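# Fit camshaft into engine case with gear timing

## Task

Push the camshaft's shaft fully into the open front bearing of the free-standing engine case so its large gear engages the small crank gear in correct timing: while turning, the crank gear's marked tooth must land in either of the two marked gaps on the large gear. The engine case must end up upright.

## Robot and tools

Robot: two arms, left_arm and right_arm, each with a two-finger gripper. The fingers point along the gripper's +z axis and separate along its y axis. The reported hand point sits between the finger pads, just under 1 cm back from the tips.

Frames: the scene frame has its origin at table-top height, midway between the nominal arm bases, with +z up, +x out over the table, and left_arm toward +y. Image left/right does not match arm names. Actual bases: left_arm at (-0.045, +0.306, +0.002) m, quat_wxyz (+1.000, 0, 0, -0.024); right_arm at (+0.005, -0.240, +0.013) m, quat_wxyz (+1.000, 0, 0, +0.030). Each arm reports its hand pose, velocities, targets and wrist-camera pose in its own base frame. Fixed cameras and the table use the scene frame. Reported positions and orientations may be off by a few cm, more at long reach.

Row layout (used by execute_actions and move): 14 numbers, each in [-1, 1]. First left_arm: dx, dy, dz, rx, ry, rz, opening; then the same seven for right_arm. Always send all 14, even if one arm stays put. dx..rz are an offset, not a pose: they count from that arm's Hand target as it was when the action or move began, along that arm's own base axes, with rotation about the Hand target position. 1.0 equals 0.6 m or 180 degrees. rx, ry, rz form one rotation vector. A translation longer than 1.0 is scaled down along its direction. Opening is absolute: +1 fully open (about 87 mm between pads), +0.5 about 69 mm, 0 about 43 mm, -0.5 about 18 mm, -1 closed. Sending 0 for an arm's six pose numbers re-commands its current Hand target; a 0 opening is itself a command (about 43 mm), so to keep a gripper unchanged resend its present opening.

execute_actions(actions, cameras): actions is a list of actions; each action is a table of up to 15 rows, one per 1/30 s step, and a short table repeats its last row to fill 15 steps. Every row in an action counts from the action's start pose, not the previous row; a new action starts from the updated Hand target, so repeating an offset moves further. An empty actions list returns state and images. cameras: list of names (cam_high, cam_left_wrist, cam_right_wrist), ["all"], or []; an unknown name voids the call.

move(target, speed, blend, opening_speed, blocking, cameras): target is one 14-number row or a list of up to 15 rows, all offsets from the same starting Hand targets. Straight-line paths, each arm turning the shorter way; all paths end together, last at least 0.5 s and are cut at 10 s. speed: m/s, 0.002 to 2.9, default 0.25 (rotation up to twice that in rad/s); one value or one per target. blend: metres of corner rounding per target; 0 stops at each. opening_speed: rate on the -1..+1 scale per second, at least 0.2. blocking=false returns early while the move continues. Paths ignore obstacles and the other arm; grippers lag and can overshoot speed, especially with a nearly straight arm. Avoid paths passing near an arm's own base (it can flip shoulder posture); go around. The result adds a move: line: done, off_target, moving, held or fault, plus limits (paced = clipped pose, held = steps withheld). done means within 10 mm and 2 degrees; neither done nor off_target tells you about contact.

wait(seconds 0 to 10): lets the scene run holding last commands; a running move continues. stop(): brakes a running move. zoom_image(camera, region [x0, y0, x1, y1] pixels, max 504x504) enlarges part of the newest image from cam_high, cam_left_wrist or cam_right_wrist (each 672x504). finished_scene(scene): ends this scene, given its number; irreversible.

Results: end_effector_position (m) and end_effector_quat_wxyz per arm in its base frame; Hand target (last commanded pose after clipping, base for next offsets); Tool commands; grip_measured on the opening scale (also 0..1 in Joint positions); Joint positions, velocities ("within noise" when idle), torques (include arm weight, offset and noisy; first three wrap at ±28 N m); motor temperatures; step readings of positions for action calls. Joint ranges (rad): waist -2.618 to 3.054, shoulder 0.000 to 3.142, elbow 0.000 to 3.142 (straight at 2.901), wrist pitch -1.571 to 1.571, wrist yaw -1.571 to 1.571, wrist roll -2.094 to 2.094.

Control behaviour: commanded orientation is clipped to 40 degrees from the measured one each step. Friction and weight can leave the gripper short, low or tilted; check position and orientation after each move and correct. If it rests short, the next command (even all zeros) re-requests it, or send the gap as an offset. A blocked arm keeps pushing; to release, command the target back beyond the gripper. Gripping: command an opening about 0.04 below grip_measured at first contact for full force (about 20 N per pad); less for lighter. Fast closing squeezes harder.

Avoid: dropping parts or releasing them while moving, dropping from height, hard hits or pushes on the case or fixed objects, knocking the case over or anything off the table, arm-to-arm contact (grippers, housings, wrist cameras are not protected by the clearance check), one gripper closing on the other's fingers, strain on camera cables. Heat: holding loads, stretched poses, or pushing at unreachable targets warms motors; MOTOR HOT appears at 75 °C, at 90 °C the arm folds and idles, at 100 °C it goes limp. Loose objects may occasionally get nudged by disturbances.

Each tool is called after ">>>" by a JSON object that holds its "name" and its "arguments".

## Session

>>> {"name": "execute_actions", "arguments": {"actions": []}}

>>> {"name": "zoom_image", "arguments": {"camera": "cam_high", "region": [160, 140, 460, 340]}}

Scene clock: 0.00 s.
left_arm: end_effector_position=(+0.2369, -0.0439, +0.1679) grip_measured=+0.998 end_effector_quat_wxyz=(+0.539, -0.129, +0.829, -0.083) | right_arm: end_effector_position=(+0.2450, +0.2420, +0.3516) grip_measured=+0.968 end_effector_quat_wxyz=(+0.582, -0.112, +0.685, +0.422)
Joint positions: left_arm=[-0.327 0.496 0.528 -0.471 -0.299 -0.445 0.999] | right_arm=[0.657 0.877 0.892 0.021 -0.133 0.469 0.984]
Joint velocities: within noise
Joint torques (N m): no reading
Motor temperatures (°C): left_arm=[23 32 32 25 27 25 24] | right_arm=[25 27 32 33 27 26 28]
Heat: left arm: 32 °C; right arm: 33 °C.
Hand target: left_arm +0.2363, -0.0434, +0.1690; +0.538, -0.129, +0.829, -0.082 | right_arm +0.2445, +0.2416, +0.3590; +0.589, -0.113, +0.678, +0.425
Tool commands: left_gripper/opening=+1.0 right_gripper/opening=+1.0

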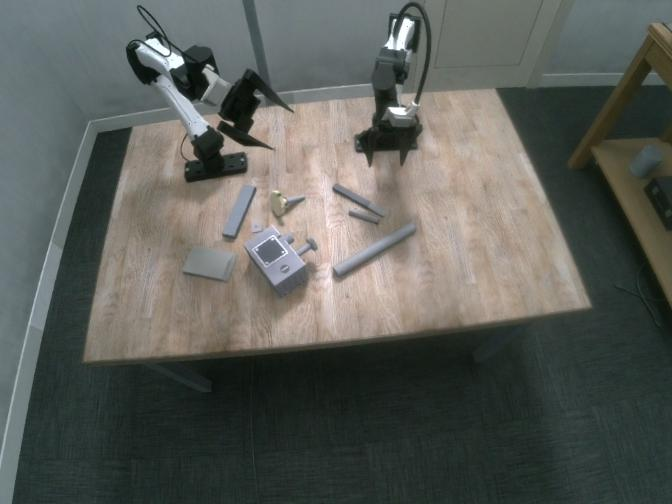

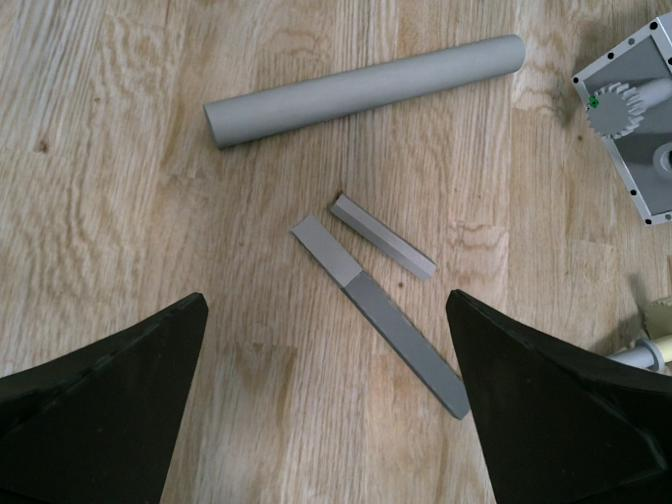

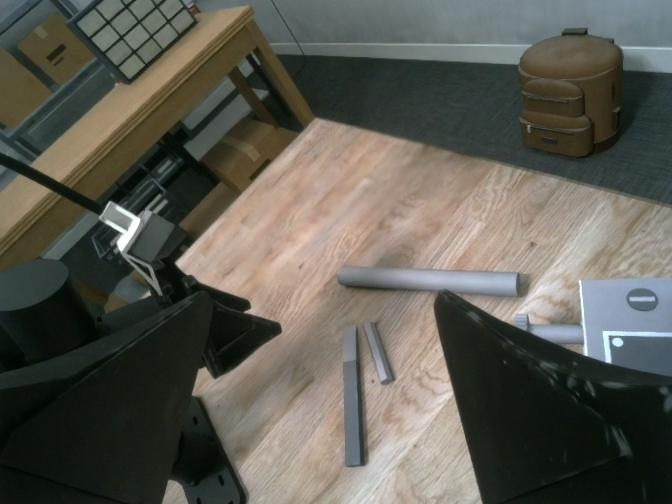

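Scaled by 1.680 from the camera's 672x504 image, which has a finer 960x720 frame.

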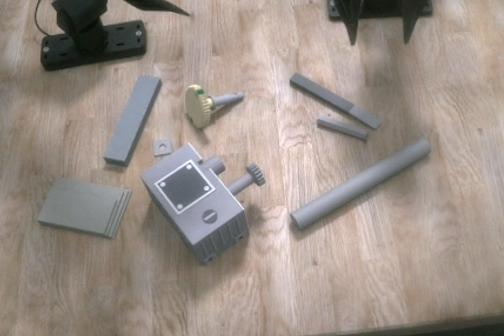

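>>> {"name": "move", "arguments": {"target": [0,0,0,0,0,0,1,-0.041,-0.119,-0.198,-0.329,0.167,0.0376,1], "cameras": ["all"]}}

Scene clock: 77.07 s.
left_arm: end_effector_position=(+0.2369, -0.0439, +0.1679) grip_measured=+0.998 end_effector_quat_wxyz=(+0.539, -0.129, +0.829, -0.083) | right_arm: end_effector_position=(+0.2177, +0.1682, +0.2312) grip_measured=+0.968 end_effector_quat_wxyz=(+0.234, -0.309, +0.918, +0.086)
Joint positions: left_arm=[-0.327 0.496 0.528 -0.471 -0.299 -0.445 0.999] | right_arm=[0.649 1.339 1.504 -1.232 -0.013 0.003 0.984]
Joint velocities: left_arm=[within noise] | right_arm=[0.007 -0.002 -0.007 -0.037 -0.007 -0.168 -0.013]
Joint torques (N m): left_arm=[-0.28 1.09 8.81 2.06 -0.1 -0.06] | right_arm=[0.88 -3.38 7.47 1.07 0.15 -0.11]
Motor temperatures (°C): left_arm=[23 30 39 33 26 25 24] | right_arm=[25 27 37 37 27 26 28]
Heat: left arm: 39 °C; right arm: 37 °C.
Hand target: left_arm +0.2363, -0.0434, +0.1690; +0.538, -0.129, +0.829, -0.082 | right_arm +0.2199, +0.1702, +0.2404; +0.245, -0.314, +0.913, +0.085
Off the commanded pose: left_arm 0.001 m, 0 deg | right_arm 0.009 m, 1 deg.
move: done

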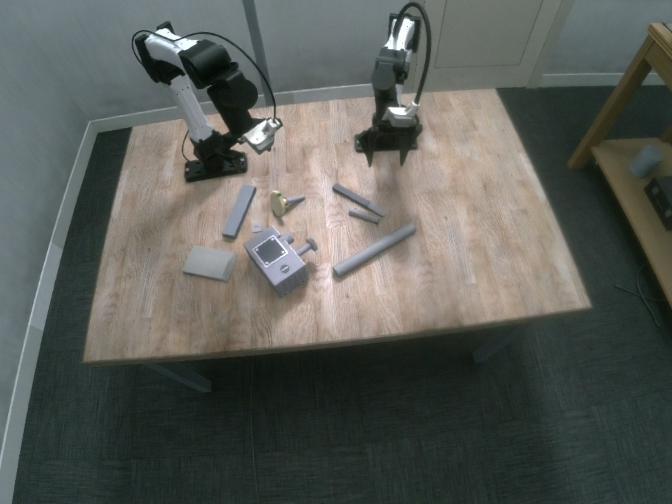

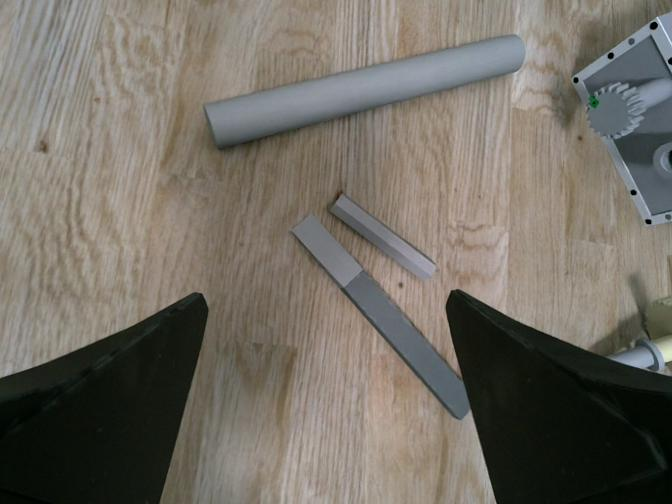

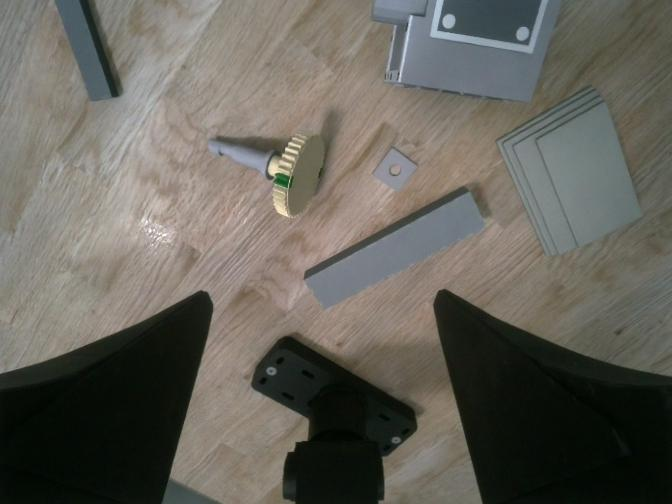

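>>> {"name": "zoom_image", "arguments": {"camera": "cam_right_wrist", "region": [200, 110, 350, 230]}}

>>> {"name": "zoom_image", "arguments": {"camera": "cam_left_wrist", "region": [552, 0, 672, 240]}}

Scaled by 3.360 from the camera's 672x504 image, which has a finer 960x720 frame.

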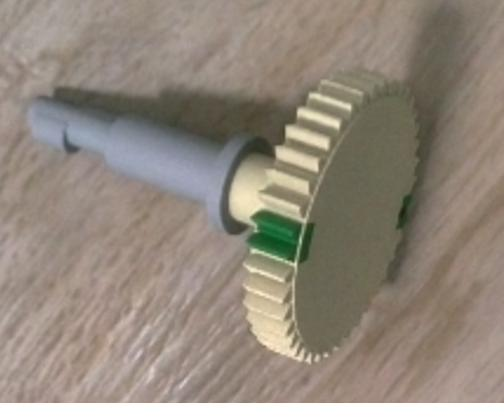

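Scaled by 2.100 from the camera's 672x504 image, which has a finer 960x720 frame.

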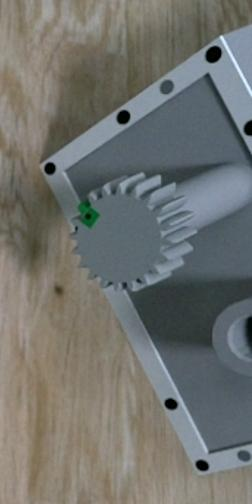

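>>> {"name": "move", "arguments": {"target": [0.006,-0.144,0.018,0.0522,-0.1151,-0.3145,1,0.0202,0.0747,-0.184,-0.0722,0.1195,-0.0763,1], "cameras": ["all"]}}

>>> {"name": "zoom_image", "arguments": {"camera": "cam_right_wrist", "region": [180, 100, 480, 325]}}

Scene clock: 140.27 s.
left_arm: end_effector_position=(+0.2390, -0.1292, +0.1768) grip_measured=+0.998 end_effector_quat_wxyz=(+0.573, +0.325, +0.698, -0.281) | right_arm: end_effector_position=(+0.2299, +0.2093, +0.1233) grip_measured=+0.968 end_effector_quat_wxyz=(+0.036, -0.207, +0.978, +0.004)
Joint positions: left_arm=[-0.002 0.671 0.407 -0.027 0.87 0.205 0.999] | right_arm=[0.715 1.807 1.587 -1.284 0.027 0.296 0.984]
Joint torques (N m): left_arm=[0.34 0.57 8.61 2.15 0.46 0.07] | right_arm=[0.9 -7.17 7.25 0.27 0.05 0.01]
Heat: left arm: 40 °C; right arm: 39 °C.
Hand target: left_arm +0.2400, -0.1297, +0.1798; +0.578, +0.335, +0.689, -0.281 | right_arm +0.2320, +0.2150, +0.1299; +0.042, -0.207, +0.977, +0.009
Off the commanded pose: left_arm 0.003 m, 2 deg | right_arm 0.009 m, 1 deg.
move: done

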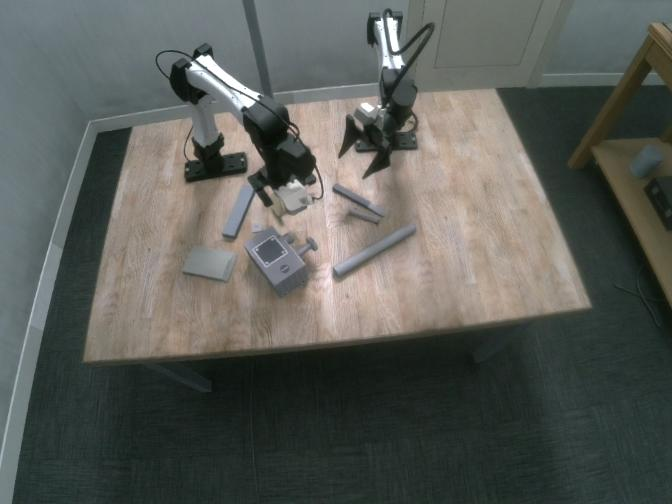

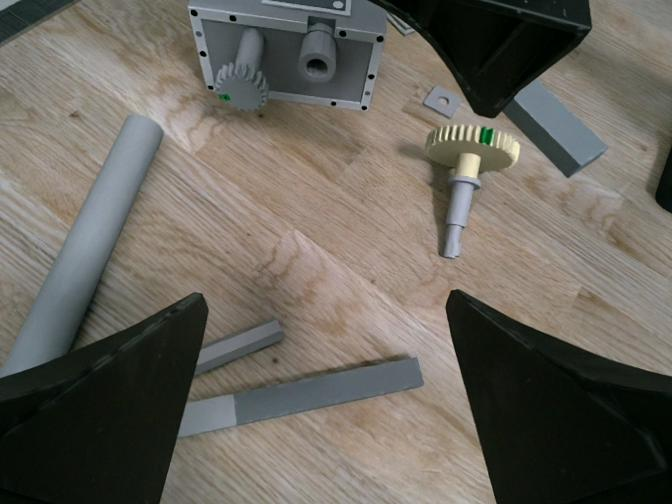

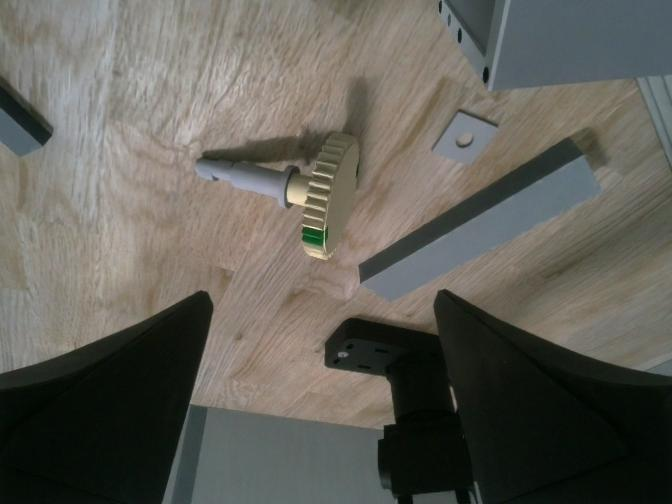

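Scaled by 1.680 from the camera's 672x504 image, which has a finer 960x720 frame.

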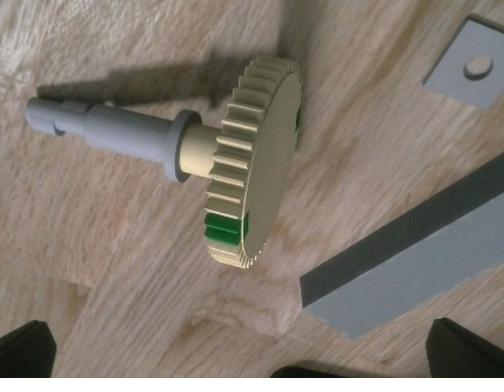

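>>> {"name": "move", "arguments": {"target": [[0,0,0,0,0,0,1,-0.0213,-0.0095,-0.045,0,0,0,1],[0,0,0,0,0,0,1,-0.0213,-0.0095,-0.1017,0,0,0,1]], "speed": 0.1, "cameras": ["cam_left_wrist","cam_right_wrist"]}}

Scene clock: 164.83 s.
left_arm: end_effector_position=(+0.2389, -0.1293, +0.1769) grip_measured=+0.998 end_effector_quat_wxyz=(+0.573, +0.326, +0.697, -0.282) | right_arm: end_effector_position=(+0.2196, +0.2062, +0.0700) grip_measured=+0.968 end_effector_quat_wxyz=(+0.036, -0.207, +0.978, +0.005)
Joint positions: left_arm=[-0.002 0.671 0.407 -0.026 0.87 0.205 0.999] | right_arm=[0.728 1.787 1.35 -1.067 0.027 0.309 0.984]
Joint torques (N m): left_arm=[0.34 0.59 8.59 2.15 0.46 0.07] | right_arm=[0.88 -8.06 3.78 0.58 0.06 0.02]
Motor temperatures (°C): left_arm=[23 29 39 39 26 25 24] | right_arm=[25 30 40 34 27 26 27]
Heat: left arm: 39 °C; right arm: 40 °C.
Hand target: left_arm +0.2400, -0.1297, +0.1798; +0.578, +0.335, +0.689, -0.281 | right_arm +0.2192, +0.2093, +0.0689; +0.042, -0.208, +0.977, +0.009
Off the commanded pose: left_arm 0.003 m, 2 deg | right_arm 0.003 m, 1 deg.
move: done
Images, in order (width x height): cam_left_wrist 672x504, cam_right_wrist 672x504.

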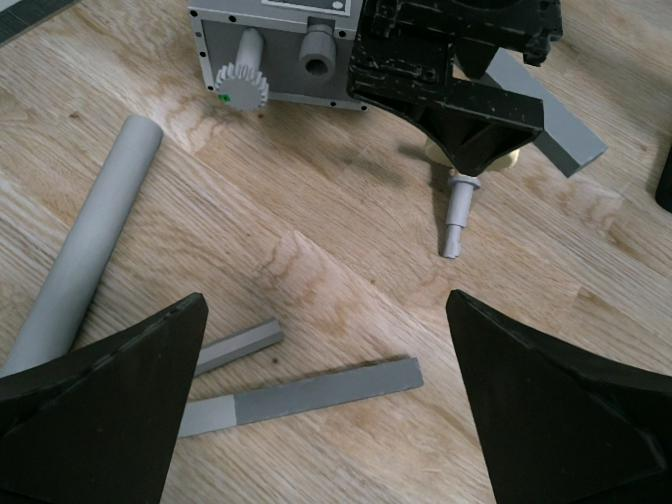

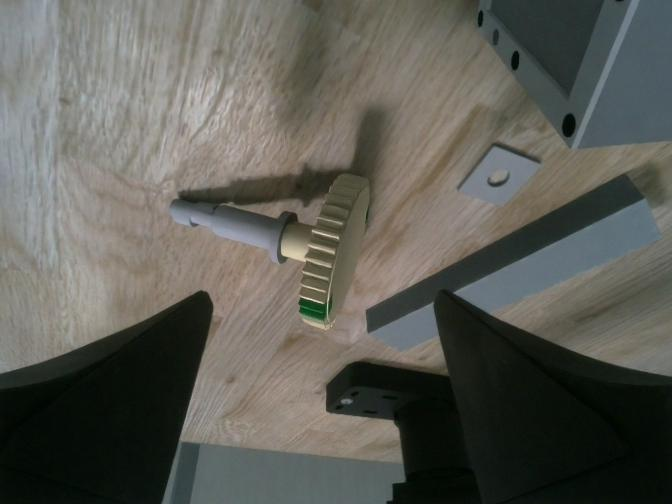

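>>> {"name": "move", "arguments": {"target": [0,0,0,0,0,0,1,-0.009,-0.004,-0.0183,0,0,0,1], "speed": 0.1, "cameras": ["cam_right_wrist"]}}

Scene clock: 174.27 s.
left_arm: end_effector_position=(+0.2389, -0.1293, +0.1769) grip_measured=+0.998 end_effector_quat_wxyz=(+0.573, +0.326, +0.697, -0.282) | right_arm: end_effector_position=(+0.2136, +0.2035, +0.0558) grip_measured=+0.968 end_effector_quat_wxyz=(+0.031, -0.208, +0.978, +0.002)
Joint positions: left_arm=[-0.002 0.671 0.407 -0.026 0.87 0.205 0.999] | right_arm=[0.734 1.787 1.291 -1.02 0.027 0.315 0.984]
Joint torques (N m): left_arm=[0.35 0.59 8.59 2.15 0.45 0.07] | right_arm=[0.85 -9.05 3.74 0.56 0.07 0.01]
Heat: left arm: 40 °C; right arm: 39 °C.
Hand target: left_arm +0.2400, -0.1297, +0.1798; +0.578, +0.335, +0.689, -0.281 | right_arm +0.2138, +0.2069, +0.0579; +0.042, -0.207, +0.977, +0.009
Off the commanded pose: left_arm 0.003 m, 2 deg | right_arm 0.004 m, 2 deg.
move: done
Images, in order (width x height): cam_right_wrist 672x504.

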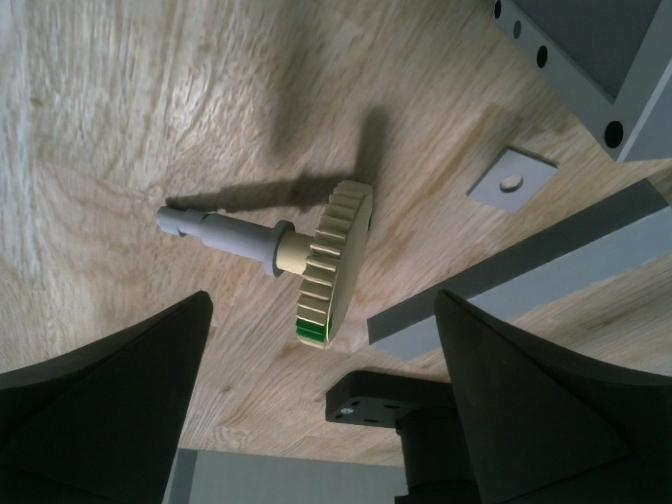

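>>> {"name": "move", "arguments": {"target": [0,0,0,0,0,0,1,0,0,0,0,0,0,-0.4], "opening_speed": 0.5, "cameras": ["cam_right_wrist"]}}

Scene clock: 181.30 s.
left_arm: end_effector_position=(+0.2389, -0.1293, +0.1769) grip_measured=+0.998 end_effector_quat_wxyz=(+0.573, +0.326, +0.697, -0.282) | right_arm: end_effector_position=(+0.2137, +0.2035, +0.0558) grip_measured=-0.400 end_effector_quat_wxyz=(+0.031, -0.208, +0.978, +0.002)
Joint positions: left_arm=[-0.002 0.671 0.407 -0.026 0.87 0.205 0.999] | right_arm=[0.734 1.787 1.291 -1.019 0.027 0.315 0.3]
Joint torques (N m): left_arm=[0.34 0.61 8.59 2.15 0.45 0.07] | right_arm=[0.85 -9.03 3.73 0.54 0.07 0.02]
Heat: left arm: 40 °C; right arm: 38 °C.
Hand target: left_arm +0.2400, -0.1297, +0.1798; +0.578, +0.335, +0.689, -0.281 | right_arm +0.2137, +0.2068, +0.0579; +0.042, -0.208, +0.977, +0.009
Off the commanded pose: left_arm 0.003 m, 2 deg | right_arm 0.004 m, 2 deg.
move: done
Images, in order (width x height): cam_right_wrist 672x504.

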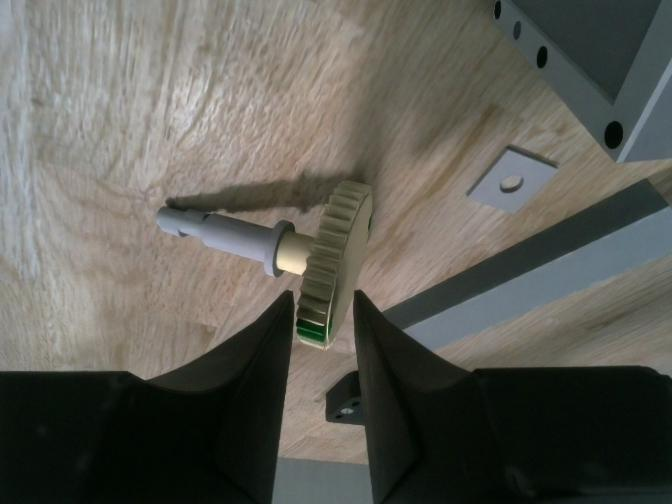

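>>> {"name": "move", "arguments": {"target": [0,0,0,0,0,0,1,0,0,0,0,0,0,-0.72], "opening_speed": 0.3, "cameras": ["cam_right_wrist"]}}

Scene clock: 187.67 s.
left_arm: end_effector_position=(+0.2389, -0.1293, +0.1769) grip_measured=+0.998 end_effector_quat_wxyz=(+0.573, +0.326, +0.697, -0.282) | right_arm: end_effector_position=(+0.2144, +0.2040, +0.0557) grip_measured=-0.610 end_effector_quat_wxyz=(+0.033, -0.207, +0.978, +0.002)
Joint positions: left_arm=[-0.002 0.671 0.407 -0.026 0.87 0.205 0.999] | right_arm=[0.735 1.787 1.291 -1.016 0.03 0.316 0.195]
Joint torques (N m): left_arm=[0.34 0.59 8.59 2.15 0.45 0.07] | right_arm=[0.77 -9.03 3.75 0.52 0.04 0]
Heat: left arm: 40 °C; right arm: 37 °C.
Hand target: left_arm +0.2400, -0.1297, +0.1798; +0.578, +0.335, +0.689, -0.281 | right_arm +0.2138, +0.2069, +0.0579; +0.042, -0.208, +0.977, +0.009
Off the commanded pose: left_arm 0.003 m, 2 deg | right_arm 0.004 m, 1 deg.
move: done
Images, in order (width x height): cam_right_wrist 672x504.

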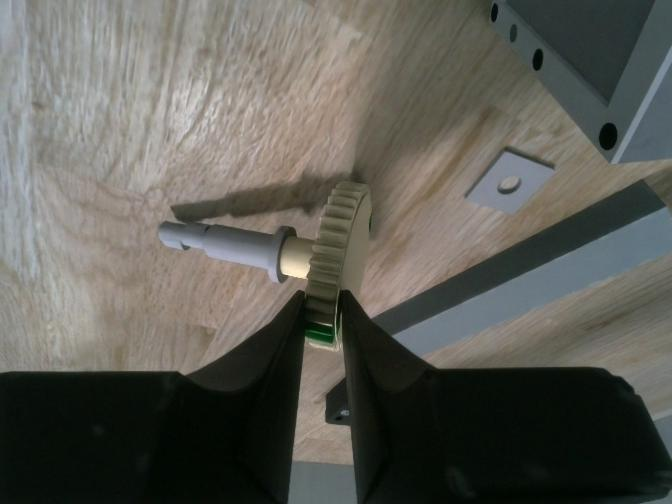

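>>> {"name": "zoom_image", "arguments": {"camera": "cam_left_wrist", "region": [180, 0, 400, 120]}}

This scene's latest camera images include none from cam_left_wrist. They are from: cam_right_wrist. cam_left_wrist's image comes with the result of a call that names it in "cameras".

>>> {"name": "move", "arguments": {"target": [[0,0,0,0,0,0,1,0,0,0.02,0,0,0,-0.76],[0,0,0,0,0,0,1,-0.02,0,0.17,0,0,0,-0.76]], "speed": [0.05,0.15], "cameras": ["all"]}}

>>> {"name": "zoom_image", "arguments": {"camera": "cam_left_wrist", "region": [180, 0, 400, 120]}}

Scene clock: 205.60 s.
left_arm: end_effector_position=(+0.2389, -0.1293, +0.1769) grip_measured=+0.998 end_effector_quat_wxyz=(+0.573, +0.326, +0.697, -0.282) | right_arm: end_effector_position=(+0.2025, +0.2030, +0.1459) grip_measured=-0.640 end_effector_quat_wxyz=(+0.028, -0.208, +0.978, -0.003)
Joint positions: left_arm=[-0.002 0.671 0.407 -0.026 0.87 0.205 0.999] | right_arm=[0.76 1.737 1.589 -1.379 0.035 0.34 0.18]
Joint torques (N m): left_arm=[0.32 0.58 8.59 2.15 0.45 0.07] | right_arm=[0.83 -9.05 7.13 0.2 0.01 0.02]
Heat: left arm: 41 °C; right arm: 36 °C.
Hand target: left_arm +0.2400, -0.1297, +0.1798; +0.578, +0.335, +0.689, -0.281 | right_arm +0.2018, +0.2068, +0.1599; +0.042, -0.207, +0.977, +0.009
Off the commanded pose: left_arm 0.003 m, 2 deg | right_arm 0.015 m, 2 deg.
move: off_target (right_arm)

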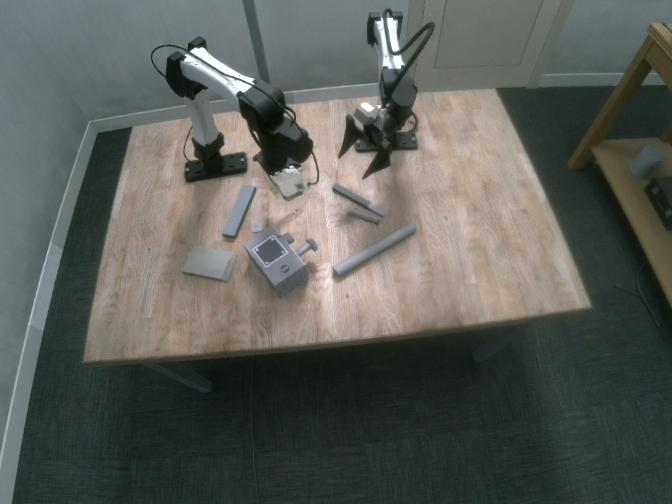

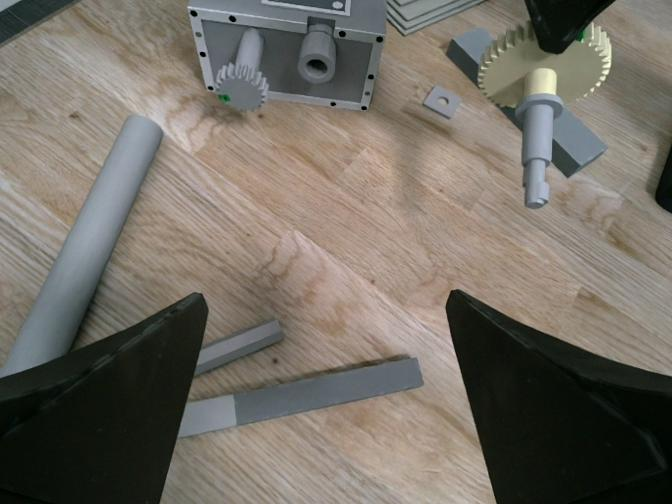

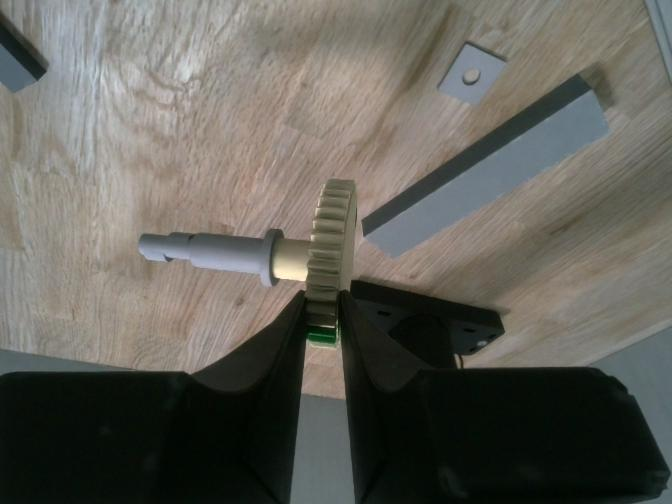

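Scaled by 2.291 from the camera's 672x504 image, which has a finer 960x720 frame.

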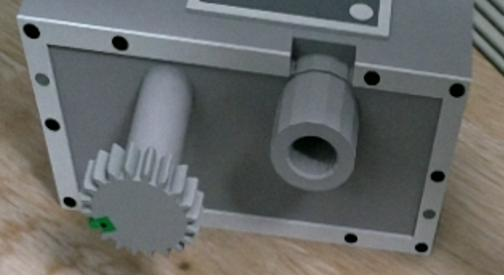

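>>> {"name": "move", "arguments": {"target": [0,0,0,0,0,0,1,0.022,0.047,0,0,0,-0.5,-0.76], "speed": 0.35, "cameras": ["all"]}}

Scene clock: 237.90 s.
left_arm: end_effector_position=(+0.2389, -0.1293, +0.1769) grip_measured=+0.998 end_effector_quat_wxyz=(+0.573, +0.326, +0.697, -0.282) | right_arm: end_effector_position=(+0.2126, +0.2316, +0.1487) grip_measured=-0.640 end_effector_quat_wxyz=(+0.029, +0.543, +0.838, -0.037)
Joint positions: left_arm=[-0.002 0.671 0.407 -0.026 0.87 0.205 0.999] | right_arm=[0.745 1.737 1.604 -1.496 0.075 1.896 0.18]
Joint torques (N m): left_arm=[0.35 0.58 8.61 2.15 0.45 0.07] | right_arm=[0.81 -7.45 7.15 -0.07 0.2 0.03]
Heat: left arm: 42 °C; right arm: 38 °C.
Hand target: left_arm +0.2400, -0.1297, +0.1798; +0.578, +0.335, +0.689, -0.281 | right_arm +0.2150, +0.2351, +0.1599; +0.036, +0.544, +0.838, -0.024
Off the commanded pose: left_arm 0.003 m, 2 deg | right_arm 0.012 m, 2 deg.
move: off_target (right_arm)

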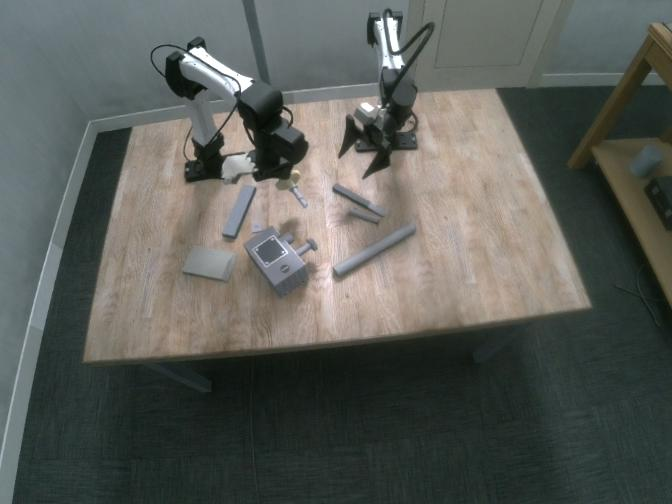

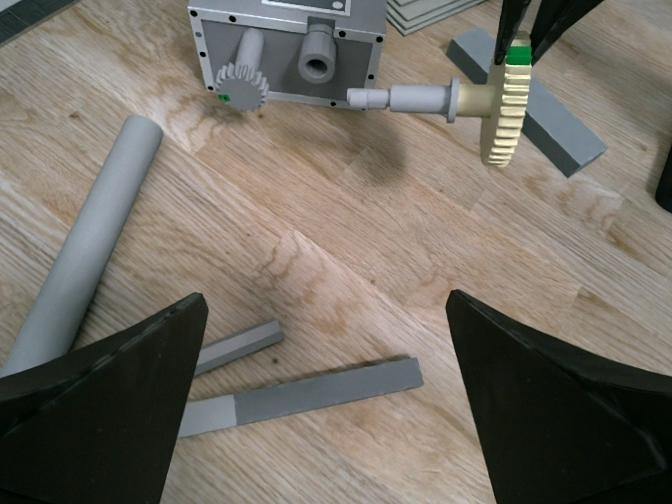

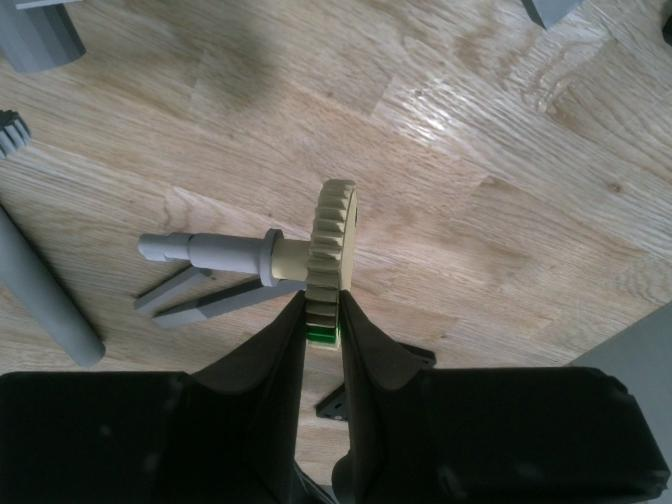

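>>> {"name": "move", "arguments": {"target": [[0,0,0,0,0,0,1,0,0,-0.11,0,0,0,-0.76],[0,0,0,0,0,0,1,0,0,-0.13,-0.0497,0.1116,0,-0.76]], "speed": 0.15, "cameras": ["cam_left_wrist","cam_right_wrist"]}}

Scene clock: 253.33 s.
left_arm: end_effector_position=(+0.2389, -0.1293, +0.1769) grip_measured=+0.998 end_effector_quat_wxyz=(+0.573, +0.326, +0.697, -0.282) | right_arm: end_effector_position=(+0.2140, +0.2339, +0.0746) grip_measured=-0.640 end_effector_quat_wxyz=(-0.057, +0.530, +0.830, -0.163)
Joint positions: left_arm=[-0.002 0.671 0.407 -0.026 0.87 0.205 0.999] | right_arm=[0.697 2.039 1.653 -1.531 -0.011 1.831 0.18]
Joint torques (N m): left_arm=[0.35 0.61 8.59 2.15 0.45 0.07] | right_arm=[-0.39 -8.34 6.38 -0.73 -0.06 -0.11]
Heat: left arm: 43 °C; right arm: 38 °C.
Hand target: left_arm +0.2400, -0.1297, +0.1798; +0.578, +0.335, +0.689, -0.281 | right_arm +0.2150, +0.2351, +0.0819; -0.068, +0.527, +0.827, -0.183
Off the commanded pose: left_arm 0.003 m, 2 deg | right_arm 0.007 m, 3 deg.
joint sent to its limit (right arm) — joint 4 (wrist pitch), lower limit. The joint targets are off in orientation, not in position.
move: off_target (right_arm)
Images, in order (width x height): cam_left_wrist 672x504, cam_right_wrist 672x504.

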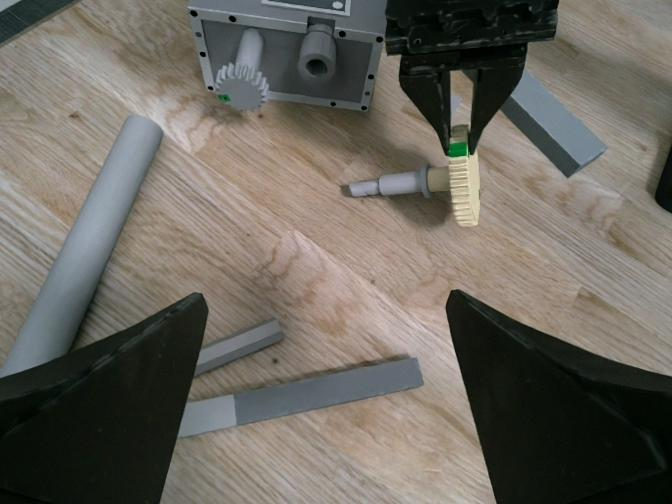

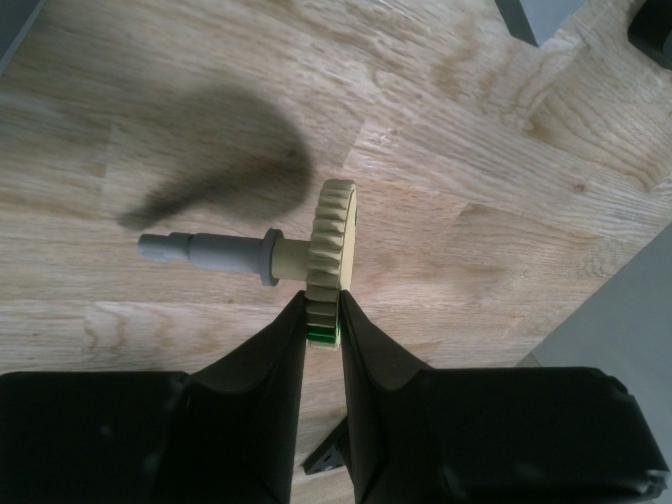

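>>> {"name": "move", "arguments": {"target": [0,0,0,0,0,0,1,0,0,-0.0283,0,0,0,-0.76], "speed": 0.05, "cameras": ["cam_left_wrist","cam_right_wrist"]}}

>>> {"name": "zoom_image", "arguments": {"camera": "cam_left_wrist", "region": [330, 80, 530, 240]}}

Scene clock: 258.80 s.
left_arm: end_effector_position=(+0.2389, -0.1293, +0.1769) grip_measured=+0.998 end_effector_quat_wxyz=(+0.573, +0.326, +0.697, -0.282) | right_arm: end_effector_position=(+0.2132, +0.2337, +0.0625) grip_measured=-0.660 end_effector_quat_wxyz=(-0.064, +0.527, +0.828, -0.182)
Joint positions: left_arm=[-0.002 0.671 0.407 -0.026 0.87 0.205 0.999] | right_arm=[0.697 2.085 1.66 -1.534 -0.012 1.829 0.17]
Joint torques (N m): left_arm=[0.34 0.58 8.61 2.15 0.45 0.07] | right_arm=[-0.13 -7.91 5.85 -0.68 0.01 -0.06]
Heat: left arm: 43 °C; right arm: 39 °C.
Hand target: left_arm +0.2400, -0.1297, +0.1798; +0.578, +0.335, +0.689, -0.281 | right_arm +0.2149, +0.2350, +0.0650; -0.068, +0.527, +0.827, -0.183
Off the commanded pose: left_arm 0.003 m, 2 deg | right_arm 0.003 m, 0 deg.
move: done
Images, in order (width x height): cam_left_wrist 672x504, cam_right_wrist 672x504.

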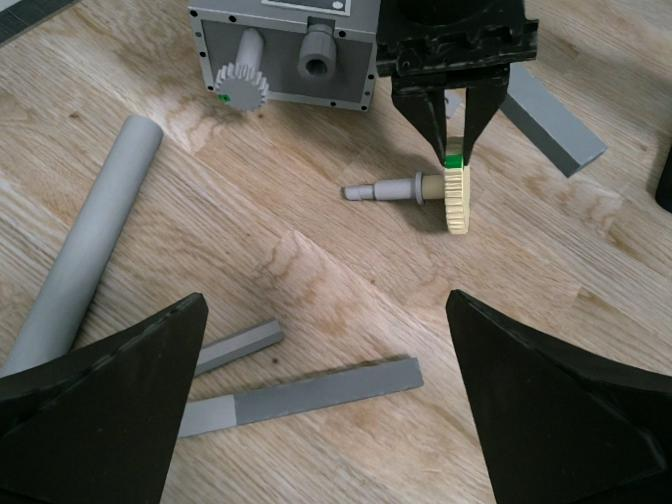

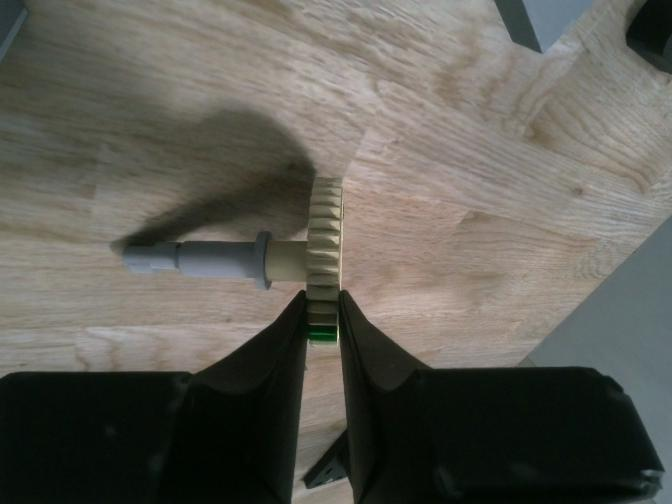

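Scaled by 2.520 from the camera's 672x504 image, which has a finer 960x720 frame.

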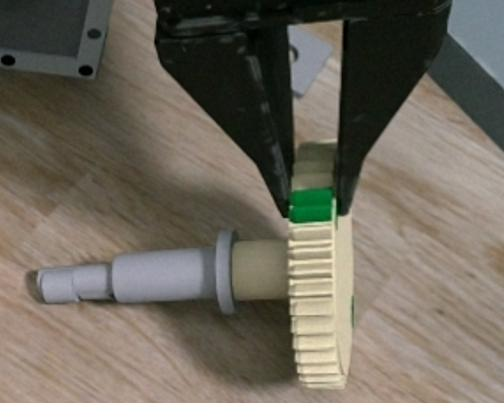

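>>> {"name": "move", "arguments": {"target": [0,0,0,0,0,0,1,0,0,-0.003,0,0,0,0.1], "speed": 0.05, "opening_speed": 0.4, "cameras": ["cam_left_wrist","cam_right_wrist"]}}

>>> {"name": "zoom_image", "arguments": {"camera": "cam_left_wrist", "region": [330, 80, 530, 240]}}

Scene clock: 267.20 s.
left_arm: end_effector_position=(+0.2389, -0.1293, +0.1769) grip_measured=+0.998 end_effector_quat_wxyz=(+0.573, +0.326, +0.697, -0.282) | right_arm: end_effector_position=(+0.2129, +0.2335, +0.0616) grip_measured=+0.100 end_effector_quat_wxyz=(-0.065, +0.527, +0.827, -0.184)
Joint positions: left_arm=[-0.002 0.671 0.407 -0.026 0.87 0.205 0.999] | right_arm=[0.697 2.088 1.66 -1.535 -0.013 1.828 0.55]
Joint torques (N m): left_arm=[0.35 0.59 8.59 2.15 0.45 0.07] | right_arm=[-0.12 -8.12 5.46 -0.62 0.01 -0.05]
Heat: left arm: 43 °C; right arm: 38 °C.
Hand target: left_arm +0.2400, -0.1297, +0.1798; +0.578, +0.335, +0.689, -0.281 | right_arm +0.2149, +0.2351, +0.0632; -0.068, +0.527, +0.827, -0.183
Off the commanded pose: left_arm 0.003 m, 2 deg | right_arm 0.003 m, 0 deg.
move: done
Images, in order (width x height): cam_left_wrist 672x504, cam_right_wrist 672x504.

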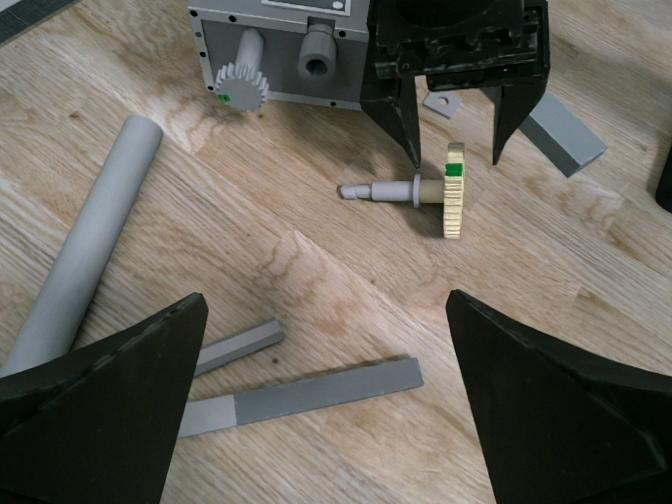

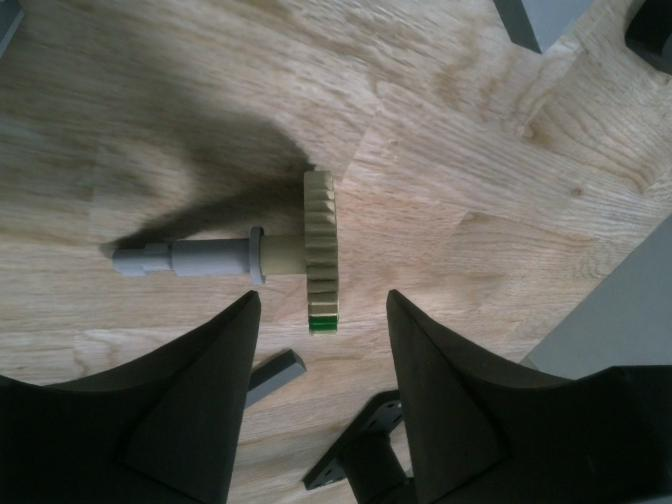

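Scaled by 2.520 from the camera's 672x504 image, which has a finer 960x720 frame.

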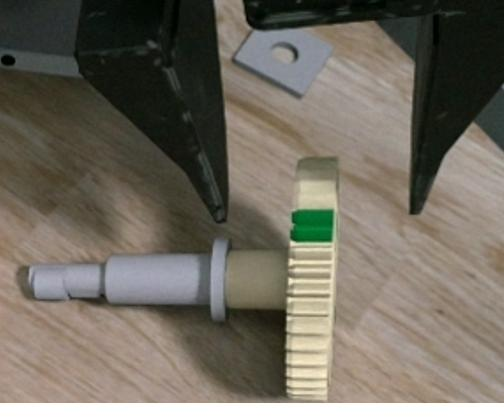

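>>> {"name": "move", "arguments": {"target": [[-0.083,0.105,0.083,0,0,0,1,0.045,0.035,0.15,0,0,0,0.1],[-0.083,0.105,0.083,0,0,0,1,0,0,0.183,0.1265,-0.0487,0.4933,1],[-0.083,0.105,0.083,0,0,0,1,-0.0167,-0.01,0.11,0.163,0.1006,0.978,1]], "speed": [0.08,0.4,0.4], "cameras": ["all"]}}

Scene clock: 310.43 s.
left_arm: end_effector_position=(+0.1892, -0.0668, +0.2214) grip_measured=+0.998 end_effector_quat_wxyz=(+0.570, +0.334, +0.697, -0.280) | right_arm: end_effector_position=(+0.2068, +0.2260, +0.1249) grip_measured=+0.968 end_effector_quat_wxyz=(+0.007, +0.835, -0.550, -0.009)
Joint positions: left_arm=[0.618 0.842 0.832 -1.314 1.371 1.309 0.999] | right_arm=[0.937 1.79 1.564 -1.36 -0.017 -1.039 0.984]
Joint torques (N m): left_arm=[0.31 0.88 9.32 0.5 1 0.09] | right_arm=[0.64 -9.85 3.73 0.38 -0.18 -0.11]
Heat: left arm: 42 °C; right arm: 38 °C.
Hand target: left_arm +0.1902, -0.0668, +0.2296; +0.578, +0.335, +0.689, -0.281 | right_arm +0.2050, +0.2291, +0.1292; -0.009, +0.838, -0.545, -0.014
Off the commanded pose: left_arm 0.008 m, 1 deg | right_arm 0.006 m, 2 deg.
move: done

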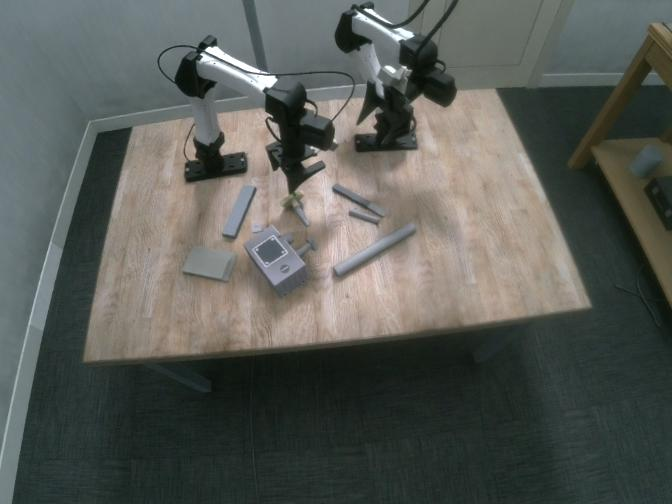

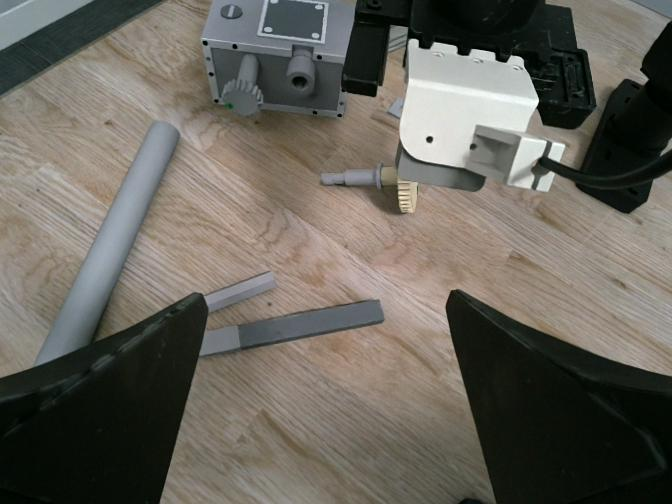

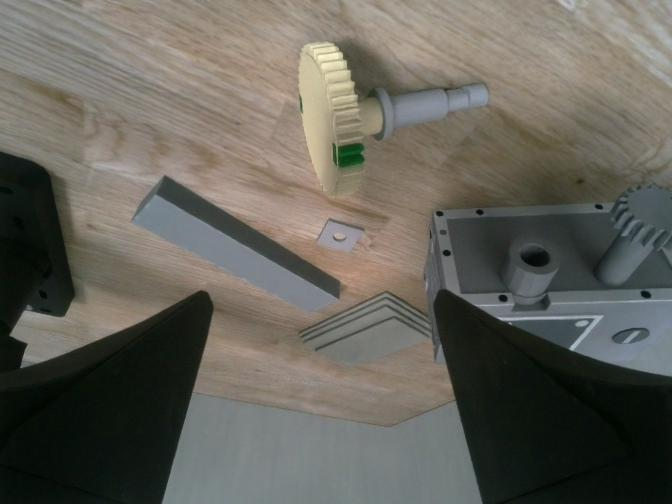

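>>> {"name": "move", "arguments": {"target": [0,0,0,0,0,0,1,-0.006,0.038,-0.06,0,0,0,1], "speed": 0.12, "cameras": ["all"]}}

>>> {"name": "zoom_image", "arguments": {"camera": "cam_left_wrist", "region": [300, 100, 500, 260]}}

>>> {"name": "zoom_image", "arguments": {"camera": "cam_right_wrist", "region": [220, 40, 460, 340]}}

Scene clock: 329.47 s.
left_arm: end_effector_position=(+0.1892, -0.0668, +0.2214) grip_measured=+0.998 end_effector_quat_wxyz=(+0.570, +0.334, +0.697, -0.280) | right_arm: end_effector_position=(+0.2035, +0.2484, +0.0973) grip_measured=+0.968 end_effector_quat_wxyz=(-0.007, +0.839, -0.545, -0.009)
Joint positions: left_arm=[0.618 0.842 0.832 -1.314 1.371 1.309 0.999] | right_arm=[0.984 1.827 1.503 -1.233 -0.018 -1.005 0.984]
Joint torques (N m): left_arm=[0.32 0.88 9.31 0.5 0.99 0.1] | right_arm=[0.72 -7.28 3.9 0.43 -0.17 0.01]
Motor temperatures (°C): left_arm=[23 27 40 38 27 25 24] | right_arm=[25 36 37 31 27 26 28]
Heat: left arm: 40 °C; right arm: 37 °C.
Hand target: left_arm +0.1902, -0.0668, +0.2296; +0.578, +0.335, +0.689, -0.281 | right_arm +0.2013, +0.2519, +0.0931; -0.009, +0.838, -0.545, -0.014
Off the commanded pose: left_arm 0.008 m, 1 deg | right_arm 0.006 m, 1 deg.
move: done

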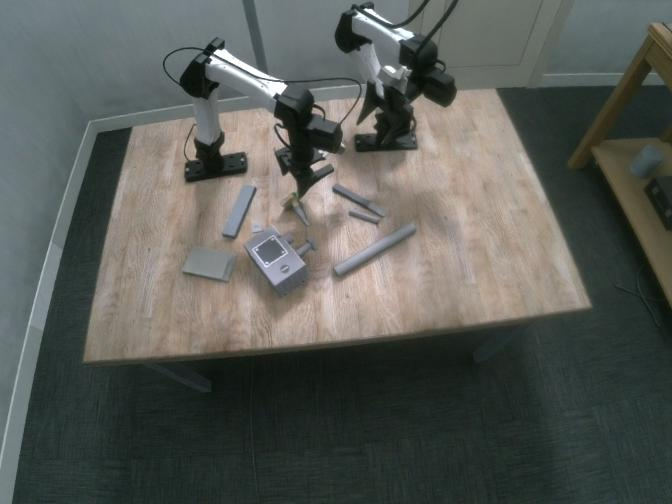

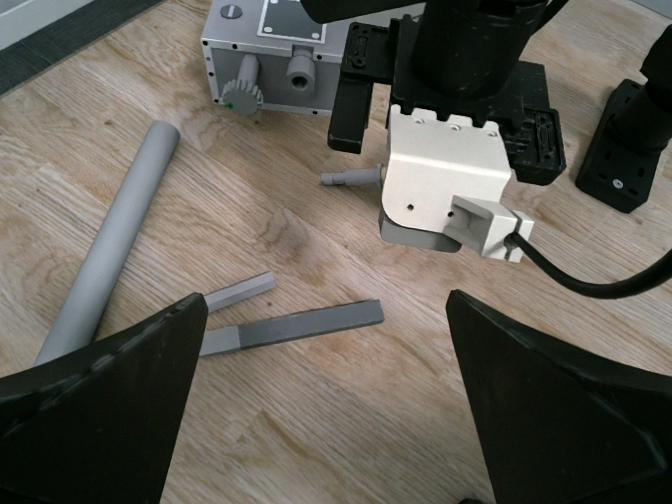

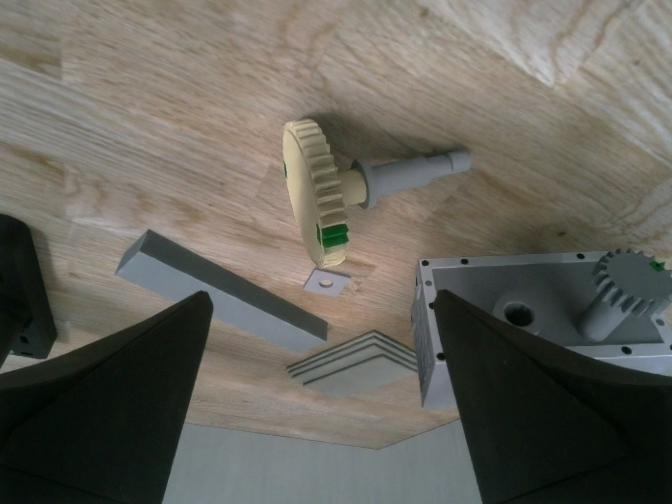

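Scaled by 2.520 from the camera's 672x504 image, which has a finer 960x720 frame.

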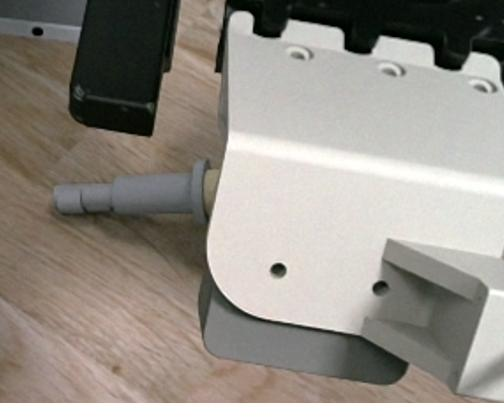

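Scaled by 1.680 from the camera's 672x504 image, which has a finer 960x720 frame.

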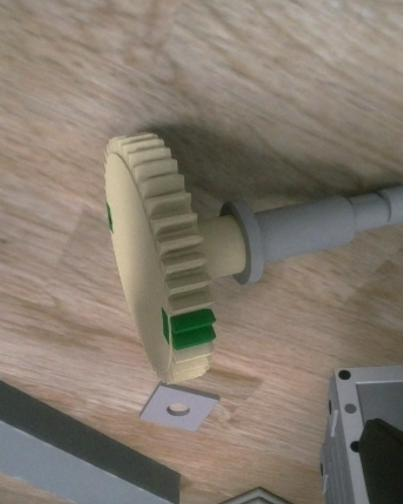

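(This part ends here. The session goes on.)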